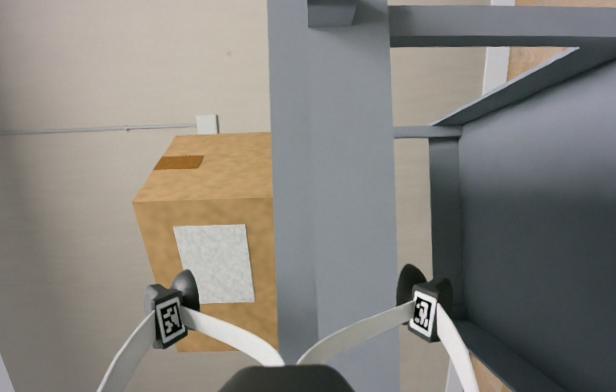

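{"name": "move", "arguments": {"blocking": false, "r1": {"joints":{"gripper_m":-0.03}}}}

{"name": "wait", "arguments": {"seconds": 2, "cameras": ["r1_wrist_camera"]}}

Scene clock: 1791.10 s.
earlier move: r1 done
move: r1 moving
r1.base_odometry: x=+0.604 y=+1.810 heading=+0.541
r1.turned_by_wheels: +0.000
r1.turned_by_imu: +0.000
r1.base_tilt: forward=-1.6 right=+1.3
r1.lidar_m: 0.41 0.44 2.89 1.69 1.43 0.95 0.98 1.22 1.82 1.82 1.98 0.46
r1.base_status: done
r1.joint_positions: lift_m=+0.680 arm_m=+0.000 wrist_yaw_rad=-0.002 wrist_pitch_rad=+0.003 wrist_roll_rad=+1.568 gripper_m=+0.084
r1.joint_status: gripper_m moving
r1.measured_speeds: all 0
r1.motor_effort: lift_m=+24(24) arm_m=+4(4) wheel_0=+3(4) wheel_1=+3(3) wheel_2=-1(1)
r1.servo_current: wrist_yaw_rad=52(59) wrist_pitch_rad=39(46) wrist_roll_rad=39(59) gripper_m=91(91)
r1.hand_pose: x=+0.4590 y=-0.0881 z=+0.8570 quat_wxyz=(+0.708, +0.706, +0.000, -0.002) (m; r1's base frame)
r1.wrist_depth_mm: - - - 258 258 276 1205 / - - - 257 259 - - / - - 597 198 259 - - / - 488 492 257 258 - - / - 517 521 257 258 - - / - 184 211 258 195 - - / - 152 627 139 260 148 -
r2: as last shown
r2.turned_by_imu: +0.001
r2.base_tilt: forward=-0.7 right=+0.1
r2.lidar_m: 0.40 3.54 4.45 4.75 2.07 1.38 1.26 1.29 1.14 1.03 0.86 0.51
r2.motor_effort: lift_m=+18(18) arm_m=-4(4) wheel_0=+0(1) wheel_1=+0(0) wheel_2=+2(3)
r2.servo_current: wrist_yaw_rad=52(52) wrist_pitch_rad=46(46) wrist_roll_rad=46(52) gripper_m=91(104)
r2.contact_limits: translate_m 0.6
r2.wrist_depth_mm: - - 232 162 256 271 283 / - - 234 163 257 272 285 / - - 235 164 258 272 285 / - - 236 166 259 274 289 / - - 236 167 263 277 289 / - - 187 167 180 279 290 / - - 237 - 266 279 294
pictures: none

Scene clock: 1792.60 s.
earlier move: r1 done
r1.base_odometry: x=+0.604 y=+1.810 heading=+0.541
r1.turned_by_wheels: +0.000
r1.turned_by_imu: +0.000
r1.base_tilt: forward=-1.6 right=+1.3
r1.lidar_m: 0.42 0.45 2.87 1.68 1.43 0.93 0.99 1.21 1.84 1.85 2.00 0.45
r1.base_status: done
r1.joint_positions: lift_m=+0.680 arm_m=+0.000 wrist_yaw_rad=-0.002 wrist_pitch_rad=+0.003 wrist_roll_rad=+1.568 gripper_m=-0.029
r1.joint_status: all done
r1.measured_speeds: all 0
r1.motor_effort: lift_m=+24(24) arm_m=-3(4) wheel_0=+1(4) wheel_1=+2(3) wheel_2=+0(1)
r1.servo_current: wrist_yaw_rad=65(65) wrist_pitch_rad=39(52) wrist_roll_rad=52(65) gripper_m=91(182)
r1.hand_pose: x=+0.4591 y=-0.0881 z=+0.8570 quat_wxyz=(+0.708, +0.706, +0.000, -0.002) (m; r1's base frame)
r1.wrist_depth_mm: - - - 249 250 1397 1229 / - - - 249 249 - - / - - 597 250 251 - - / - 484 484 251 252 - - / - 512 517 252 254 - - / - - 199 196 180 - - / - 138 181 160 254 142 -
r2.base_odometry: x=-2.606 y=-2.418 heading=-0.439
r2.turned_by_wheels: +0.000
r2.turned_by_imu: +0.000
r2.base_tilt: forward=-0.6 right=+0.1
r2.lidar_m: 0.39 3.55 4.46 4.76 2.06 1.39 1.26 1.29 1.13 1.04 0.87 0.52
r2.base_status: not commanded
r2.joint_positions: lift_m=+0.870 arm_m=+0.000 wrist_yaw_rad=+0.003 wrist_pitch_rad=+0.001 wrist_roll_rad=+0.001 gripper_m=-0.029
r2.joint_status: not commanded
r2.measured_speeds: all 0
r2.motor_effort: lift_m=+18(19) arm_m=-4(4) wheel_0=-1(1) wheel_1=+0(0) wheel_2=+3(3)
r2.servo_current: wrist_yaw_rad=39(59) wrist_pitch_rad=39(46) wrist_roll_rad=46(65) gripper_m=91(104)
r2.contact_limits: translate_m 0.6
r2.hand_pose: x=+0.4595 y=-0.0867 z=+1.0479 quat_wxyz=(+1.000, +0.001, +0.000, +0.001) (m; r2's base frame)
r2.wrist_depth_mm: - - 232 162 256 271 285 / - - 233 163 257 271 285 / - - 235 165 259 273 286 / - - 236 166 258 274 287 / - - 236 167 263 277 290 / - - 187 167 180 279 291 / - - 236 - 265 281 293
wait: 1.50 of 2 s (r1 has come to rest)
pictures: r1_wrist_camera
Images, in order (width x height): r1_wrist_camera 616x392.

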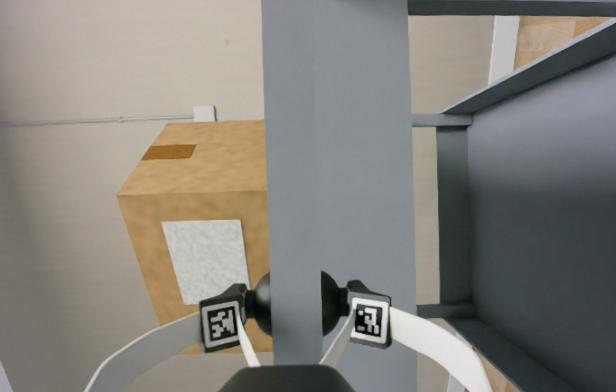

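{"name": "move", "arguments": {"blocking": false, "r1": {"base":{"translate_m":-0.16},"pace":"slow","contact_limits":{"translate_m":0.6}}}}

{"name": "wait", "arguments": {"seconds": 3, "cameras": ["r1_head_camera","r1_wrist_camera","r1_head_right_camera"]}}

Scene clock: 1805.27 s.
move: r1 moving
r1.base_odometry: x=+0.594 y=+1.803 heading=+0.541
r1.turned_by_wheels: +0.000
r1.turned_by_imu: +0.000
r1.base_tilt: forward=-1.6 right=+1.2
r1.lidar_m: 0.40 0.45 2.88 1.67 1.43 0.95 0.97 1.19 1.83 1.84 2.00 0.41
r1.base_status: translate_m moving
r1.joint_positions: lift_m=+0.680 arm_m=+0.000 wrist_yaw_rad=-0.002 wrist_pitch_rad=+0.003 wrist_roll_rad=+1.568 gripper_m=-0.029
r1.joint_status: not commanded
r1.measured_speeds: translate_m=-0.048 strafe_m=+0.001 rotate_rad=+0.005 lift_m=+0.000 arm_m=+0.000 wrist_yaw_rad=+0.016 wrist_pitch_rad=+0.000 wrist_roll_rad=+0.000
r1.motor_effort: lift_m=+24(24) arm_m=-4(4) wheel_0=-8(10) wheel_1=-5(5) wheel_2=+10(10)
r1.servo_current: wrist_yaw_rad=59(65) wrist_pitch_rad=39(46) wrist_roll_rad=59(65) gripper_m=85(98)
r1.contact_limits: translate_m 0.6
r1.hand_pose: x=+0.4591 y=-0.0879 z=+0.8570 quat_wxyz=(+0.708, +0.706, +0.000, -0.002) (m; r1's base frame)
r1.wrist_depth_mm: - - - 185 243 1464 1205 / - - - 244 245 - - / - 530 554 247 249 - - / - 480 484 249 250 - - / - 525 525 252 253 - - / - - 200 197 180 - - / - 146 - 195 258 142 -
r2: as last shown
r2.lidar_m: 0.39 3.54 4.47 4.76 2.06 1.39 1.28 1.29 1.15 1.04 0.85 0.51
r2.motor_effort: lift_m=+18(18) arm_m=-4(4) wheel_0=+0(1) wheel_1=+0(0) wheel_2=+2(3)
r2.servo_current: wrist_yaw_rad=46(59) wrist_pitch_rad=39(46) wrist_roll_rad=52(52) gripper_m=98(98)
r2.contact_limits: translate_m 0.6
r2.wrist_depth_mm: - - 232 162 256 270 286 / - - 233 162 258 272 283 / - - 233 164 257 273 287 / - - 235 166 259 274 286 / - - 236 166 263 276 290 / - - 187 167 179 278 291 / - - 237 - 265 279 294
pictures: none

Scene clock: 1807.67 s.
earlier move: r1 done
r1.base_odometry: x=+0.467 y=+1.727 heading=+0.541
r1.turned_by_wheels: +0.000
r1.turned_by_imu: +0.001
r1.base_tilt: forward=-1.6 right=+1.3
r1.lidar_m: 0.41 0.43 2.94 1.39 1.38 0.80 0.81 1.04 1.74 1.80 2.16 0.46
r1.base_status: done
r1.joint_positions: lift_m=+0.680 arm_m=+0.000 wrist_yaw_rad=+0.003 wrist_pitch_rad=+0.003 wrist_roll_rad=+1.568 gripper_m=-0.029
r1.joint_status: not commanded
r1.measured_speeds: all 0
r1.motor_effort: lift_m=+24(24) arm_m=-3(4) wheel_0=-1(10) wheel_1=-1(8) wheel_2=+5(12)
r1.servo_current: wrist_yaw_rad=59(78) wrist_pitch_rad=39(52) wrist_roll_rad=46(78) gripper_m=85(98)
r1.contact_limits: translate_m 0.6
r1.hand_pose: x=+0.4595 y=-0.0866 z=+0.8570 quat_wxyz=(+0.708, +0.706, +0.002, +0.000) (m; r1's base frame)
r1.wrist_depth_mm: - - - 253 254 277 1182 / - - - 254 256 - - / - - 603 196 256 - - / - 492 488 255 258 - - / - 521 521 256 257 - - / - - 209 198 183 - - / - 153 - 198 259 142 -
r2.base_odometry: x=-2.606 y=-2.418 heading=-0.439
r2.turned_by_wheels: +0.000
r2.turned_by_imu: +0.000
r2.base_tilt: forward=-0.7 right=+0.1
r2.lidar_m: 0.41 3.53 4.47 4.75 2.05 1.38 1.26 1.29 1.14 1.05 0.87 0.53
r2.base_status: not commanded
r2.joint_positions: lift_m=+0.870 arm_m=+0.000 wrist_yaw_rad=+0.003 wrist_pitch_rad=+0.001 wrist_roll_rad=+0.001 gripper_m=-0.029
r2.joint_status: not commanded
r2.measured_speeds: all 0
r2.motor_effort: lift_m=+18(19) arm_m=-4(4) wheel_0=-1(1) wheel_1=+0(0) wheel_2=+2(3)
r2.servo_current: wrist_yaw_rad=52(65) wrist_pitch_rad=46(46) wrist_roll_rad=59(59) gripper_m=98(104)
r2.contact_limits: translate_m 0.6
r2.hand_pose: x=+0.4595 y=-0.0867 z=+1.0479 quat_wxyz=(+1.000, +0.001, +0.000, +0.001) (m; r2's base frame)
r2.wrist_depth_mm: - - 232 161 254 270 285 / - - 234 163 256 271 286 / - - 235 164 258 273 287 / - - 236 166 259 276 287 / - - 236 166 263 277 290 / - - 187 167 180 279 291 / - - 237 - 266 281 294
wait: 2.40 of 3 s (r1 has come to rest)
pictures: r1_head_camera, r1_head_right_camera, r1_wrist_camera
Images, in order (width x height): r1_head_camera 420x560, r1_head_right_camera 420x672, r1_wrist_camera 616x392.

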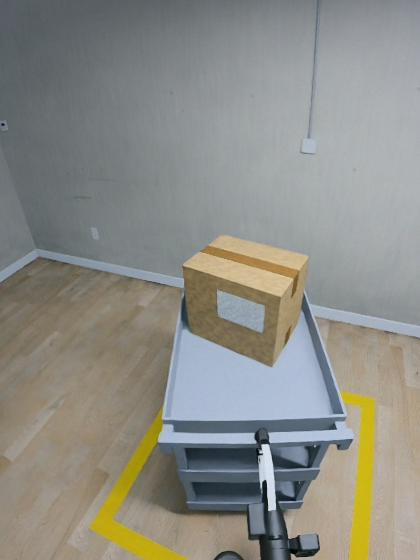

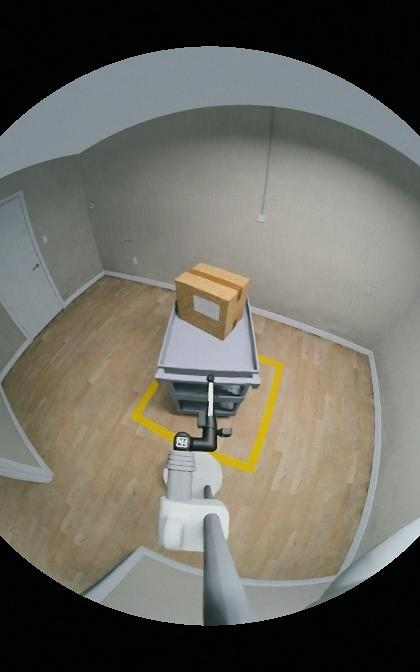

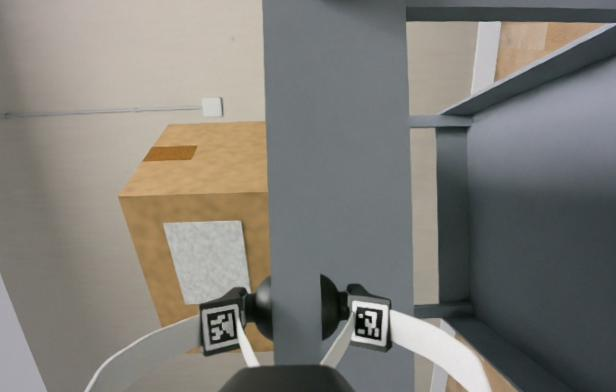

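{"name": "move", "arguments": {"blocking": false, "r1": {"joints":{"gripper_m":0.12}}}}

{"name": "wait", "arguments": {"seconds": 2}}

{"name": "move", "arguments": {"blocking": false, "r1": {"base":{"translate_m":-0.35}}}}

{"name": "wait", "arguments": {"seconds": 3, "cameras": ["r1_head_camera","r1_head_right_camera","r1_wrist_camera","r1_head_left_camera"]}}

{"name": "zoom_image", "arguments": {"camera": "r1_head_camera", "region": [80, 300, 400, 500]}}

{"name": "zoom_image", "arguments": {"camera": "r1_head_right_camera", "region": [110, 290, 310, 450]}}

Scene clock: 1816.17 s.
move: r1 moving
r1.base_odometry: x=+0.467 y=+1.727 heading=+0.541
r1.turned_by_wheels: +0.000
r1.turned_by_imu: +0.000
r1.base_tilt: forward=-1.6 right=+1.3
r1.lidar_m: 0.42 0.44 2.92 1.43 1.37 0.80 0.83 1.02 1.78 1.78 2.14 0.42
r1.base_status: not commanded
r1.joint_positions: lift_m=+0.680 arm_m=+0.000 wrist_yaw_rad=+0.003 wrist_pitch_rad=+0.003 wrist_roll_rad=+1.568 gripper_m=-0.004
r1.joint_status: gripper_m moving
r1.measured_speeds: all 0
r1.motor_effort: lift_m=+24(24) arm_m=-4(4) wheel_0=-1(1) wheel_1=-1(1) wheel_2=+4(5)
r1.servo_current: wrist_yaw_rad=39(72) wrist_pitch_rad=52(52) wrist_roll_rad=59(59) gripper_m=65(85)
r1.contact_limits: translate_m 0.6
r1.hand_pose: x=+0.4595 y=-0.0866 z=+0.8570 quat_wxyz=(+0.708, +0.706, +0.002, +0.000) (m; r1's base frame)
r1.wrist_depth_mm: - - - 199 257 277 1205 / - - - 259 259 - - / - - 615 200 260 - - / - 492 500 260 260 - - / - 521 525 259 262 - - / - - 204 201 185 - - / - - - 153 264 - -
r2: as last shown
r2.base_tilt: forward=-0.6 right=+0.0
r2.lidar_m: 0.40 3.53 4.46 4.76 2.06 1.37 1.26 1.29 1.14 1.04 0.88 0.50
r2.motor_effort: lift_m=+18(18) arm_m=-4(4) wheel_0=+0(1) wheel_1=+0(0) wheel_2=+2(3)
r2.servo_current: wrist_yaw_rad=46(59) wrist_pitch_rad=46(46) wrist_roll_rad=46(65) gripper_m=104(104)
r2.contact_limits: translate_m 0.6
r2.wrist_depth_mm: - - 233 162 255 270 282 / - - 234 163 256 272 286 / - - 235 164 258 272 283 / - - 236 166 259 274 287 / - - 236 167 262 276 289 / - - 187 167 179 279 290 / - - 237 - 266 279 293
pictures: none

Scene clock: 1817.90 s.
earlier move: r1 done
r1.base_odometry: x=+0.467 y=+1.727 heading=+0.541
r1.turned_by_wheels: +0.000
r1.turned_by_imu: +0.000
r1.base_tilt: forward=-1.6 right=+1.3
r1.lidar_m: 0.40 0.46 2.94 1.41 1.38 0.80 0.82 1.01 1.78 1.77 2.15 0.45
r1.base_status: not commanded
r1.joint_positions: lift_m=+0.680 arm_m=+0.000 wrist_yaw_rad=+0.003 wrist_pitch_rad=+0.003 wrist_roll_rad=+1.568 gripper_m=+0.120
r1.joint_status: all done
r1.measured_speeds: all 0
r1.motor_effort: lift_m=+24(24) arm_m=-4(4) wheel_0=+0(1) wheel_1=-1(1) wheel_2=+3(5)
r1.servo_current: wrist_yaw_rad=52(72) wrist_pitch_rad=46(52) wrist_roll_rad=39(65) gripper_m=52(85)
r1.contact_limits: translate_m 0.6
r1.hand_pose: x=+0.4595 y=-0.0866 z=+0.8570 quat_wxyz=(+0.708, +0.706, +0.002, +0.000) (m; r1's base frame)
r1.wrist_depth_mm: - - - 259 262 289 415 / - - - 260 263 1618 - / - - 615 202 263 - - / - 492 500 264 263 - - / - 521 525 264 264 - - / - 214 569 204 198 196 - / - - - 145 266 - -
r2.base_odometry: x=-2.606 y=-2.418 heading=-0.439
r2.turned_by_wheels: +0.000
r2.turned_by_imu: +0.000
r2.base_tilt: forward=-0.7 right=+0.1
r2.lidar_m: 0.40 3.51 4.44 4.75 2.07 1.37 1.24 1.30 1.13 1.02 0.90 0.49
r2.base_status: not commanded
r2.joint_positions: lift_m=+0.870 arm_m=+0.000 wrist_yaw_rad=+0.003 wrist_pitch_rad=+0.001 wrist_roll_rad=+0.001 gripper_m=-0.029
r2.joint_status: not commanded
r2.measured_speeds: all 0
r2.motor_effort: lift_m=+18(19) arm_m=-4(4) wheel_0=+0(1) wheel_1=+0(0) wheel_2=+3(3)
r2.servo_current: wrist_yaw_rad=33(59) wrist_pitch_rad=39(46) wrist_roll_rad=46(65) gripper_m=91(104)
r2.contact_limits: translate_m 0.6
r2.hand_pose: x=+0.4595 y=-0.0867 z=+1.0479 quat_wxyz=(+1.000, +0.001, +0.000, +0.001) (m; r2's base frame)
r2.wrist_depth_mm: - - 232 161 255 270 283 / - - 233 163 257 271 283 / - - 235 165 257 273 285 / - - 236 166 259 274 287 / - - 237 166 263 274 287 / - - 187 167 180 279 291 / - - 237 - 265 279 294
wait: 1.73 of 2 s (r1 has come to rest)
pictures: none

Scene clock: 1818.40 s.
move: r1 moving
r1.base_odometry: x=+0.440 y=+1.711 heading=+0.541
r1.turned_by_wheels: +0.000
r1.turned_by_imu: +0.000
r1.base_tilt: forward=-1.6 right=+1.3
r1.lidar_m: 0.46 0.46 2.95 1.38 1.36 0.78 0.78 1.00 1.76 1.79 2.17 0.48
r1.base_status: translate_m moving
r1.joint_positions: lift_m=+0.680 arm_m=+0.000 wrist_yaw_rad=+0.003 wrist_pitch_rad=+0.003 wrist_roll_rad=+1.568 gripper_m=+0.120
r1.joint_status: not commanded
r1.measured_speeds: translate_m=-0.121 strafe_m=-0.002 rotate_rad=-0.001 lift_m=+0.000 arm_m=+0.000 wrist_yaw_rad=+0.000 wrist_pitch_rad=+0.000 wrist_roll_rad=+0.000
r1.motor_effort: lift_m=+24(24) arm_m=-4(4) wheel_0=-7(9) wheel_1=-4(8) wheel_2=+9(9)
r1.servo_current: wrist_yaw_rad=33(65) wrist_pitch_rad=46(46) wrist_roll_rad=46(59) gripper_m=39(46)
r1.hand_pose: x=+0.4595 y=-0.0866 z=+0.8570 quat_wxyz=(+0.708, +0.706, +0.002, +0.000) (m; r1's base frame)
r1.wrist_depth_mm: - - - 227 294 296 297 / - - - 228 287 1618 - / - - 627 228 289 - - / - 521 521 229 291 - - / - 539 559 230 291 - - / - - 603 231 192 197 - / - - - 144 294 - -
r2: as last shown
r2.lidar_m: 0.41 3.52 4.44 4.75 2.06 1.41 1.26 1.29 1.14 1.05 0.89 0.51
r2.motor_effort: lift_m=+18(18) arm_m=-4(4) wheel_0=+0(1) wheel_1=+0(0) wheel_2=+2(3)
r2.servo_current: wrist_yaw_rad=46(59) wrist_pitch_rad=39(46) wrist_roll_rad=39(59) gripper_m=91(98)
r2.contact_limits: translate_m 0.6
r2.wrist_depth_mm: - - 233 162 256 270 283 / - - 234 163 257 271 286 / - - 235 164 259 273 287 / - - 235 166 259 274 287 / - - 236 166 262 277 290 / - - 187 167 180 281 290 / - - 237 - 266 279 294
pictures: none

Scene clock: 1820.57 s.
earlier move: r1 done
r1.base_odometry: x=+0.167 y=+1.547 heading=+0.541
r1.turned_by_wheels: +0.000
r1.turned_by_imu: +0.000
r1.base_tilt: forward=-1.6 right=+1.3
r1.lidar_m: 0.76 2.81 3.05 1.31 3.80 0.50 0.50 0.64 1.30 1.66 2.05 0.80
r1.base_status: done
r1.joint_positions: lift_m=+0.680 arm_m=+0.000 wrist_yaw_rad=+0.003 wrist_pitch_rad=+0.003 wrist_roll_rad=+1.568 gripper_m=+0.120
r1.joint_status: not commanded
r1.measured_speeds: all 0
r1.motor_effort: lift_m=+24(24) arm_m=-4(4) wheel_0=-2(9) wheel_1=-1(8) wheel_2=+0(10)
r1.servo_current: wrist_yaw_rad=46(65) wrist_pitch_rad=46(52) wrist_roll_rad=52(72) gripper_m=39(52)
r1.hand_pose: x=+0.4595 y=-0.0866 z=+0.8570 quat_wxyz=(+0.708, +0.706, +0.002, +0.000) (m; r1's base frame)
r1.wrist_depth_mm: - - - - - 1708 1205 / - - - - - 1576 1182 / - - - 615 - 615 - / - - 878 831 - 615 - / - - 917 615 - 621 - / - - 946 609 194 213 1138 / - - - 145 - 1756 1118
r2.base_odometry: x=-2.606 y=-2.418 heading=-0.439
r2.turned_by_wheels: +0.000
r2.turned_by_imu: +0.000
r2.base_tilt: forward=-0.7 right=+0.1
r2.lidar_m: 0.41 3.54 4.48 4.74 2.08 1.39 1.27 1.30 1.12 1.05 0.88 0.51
r2.base_status: not commanded
r2.joint_positions: lift_m=+0.870 arm_m=+0.000 wrist_yaw_rad=+0.003 wrist_pitch_rad=+0.001 wrist_roll_rad=+0.001 gripper_m=-0.029
r2.joint_status: not commanded
r2.measured_speeds: all 0
r2.motor_effort: lift_m=+18(19) arm_m=-4(4) wheel_0=-1(1) wheel_1=-1(1) wheel_2=+3(3)
r2.servo_current: wrist_yaw_rad=46(59) wrist_pitch_rad=39(46) wrist_roll_rad=46(59) gripper_m=98(98)
r2.contact_limits: translate_m 0.6
r2.hand_pose: x=+0.4595 y=-0.0867 z=+1.0479 quat_wxyz=(+1.000, +0.001, +0.000, +0.001) (m; r2's base frame)
r2.wrist_depth_mm: - - 232 162 257 270 283 / - - 234 163 257 271 285 / - - 234 164 257 273 287 / - - 236 166 259 276 287 / - - 237 166 262 276 289 / - - 187 167 180 278 291 / - - 236 - 265 279 293
wait: 2.17 of 3 s (r1 has come to rest)
pictures: r1_head_camera, r1_head_left_camera, r1_head_right_camera, r1_wrist_camera
Images, in order (width x height): r1_head_camera 420x560, r1_head_left_camera 420x672, r1_head_right_camera 420x672, r1_wrist_camera 616x392.

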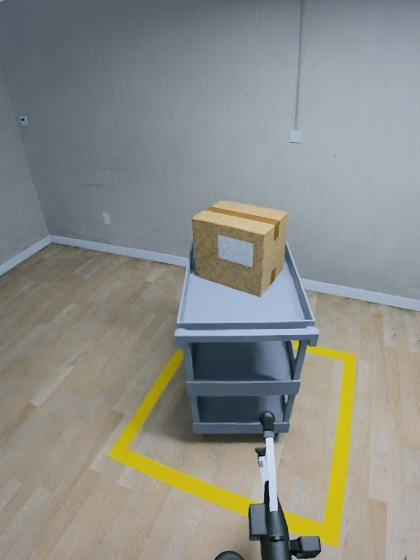

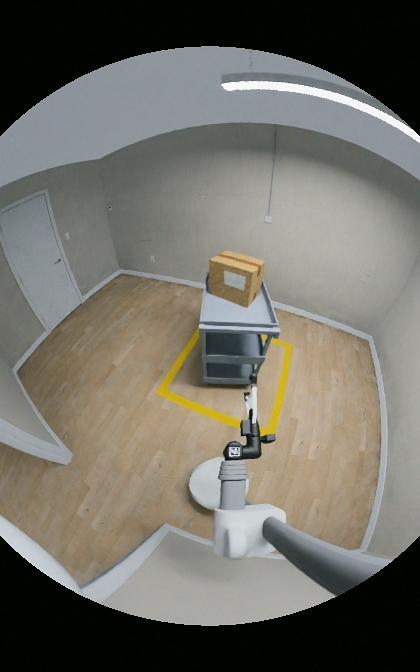

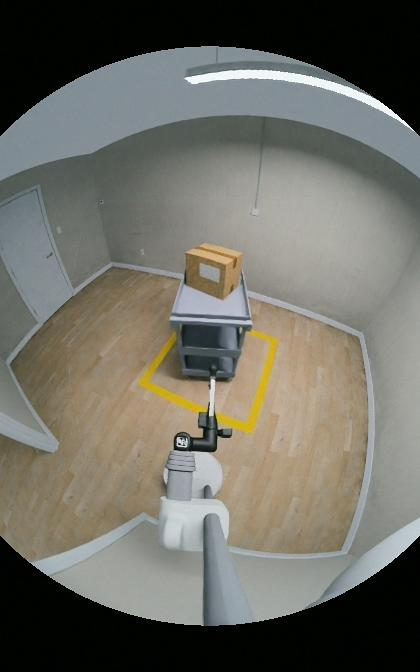

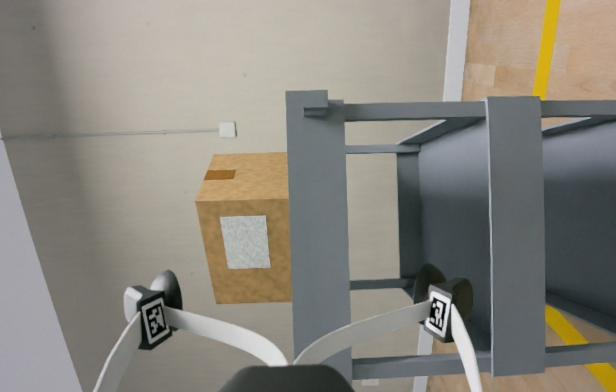

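Scaled by 1.575 from the camera's 420x560 image, which has a finer 600x800 frame.

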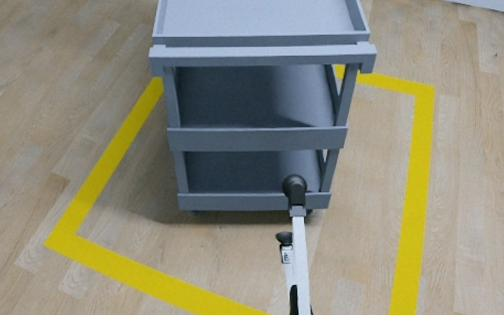

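Scaled by 2.520 from the camera's 420x672 image, which has a finer 600x960 frame.

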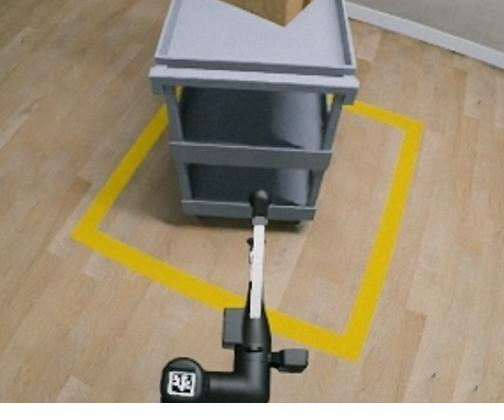

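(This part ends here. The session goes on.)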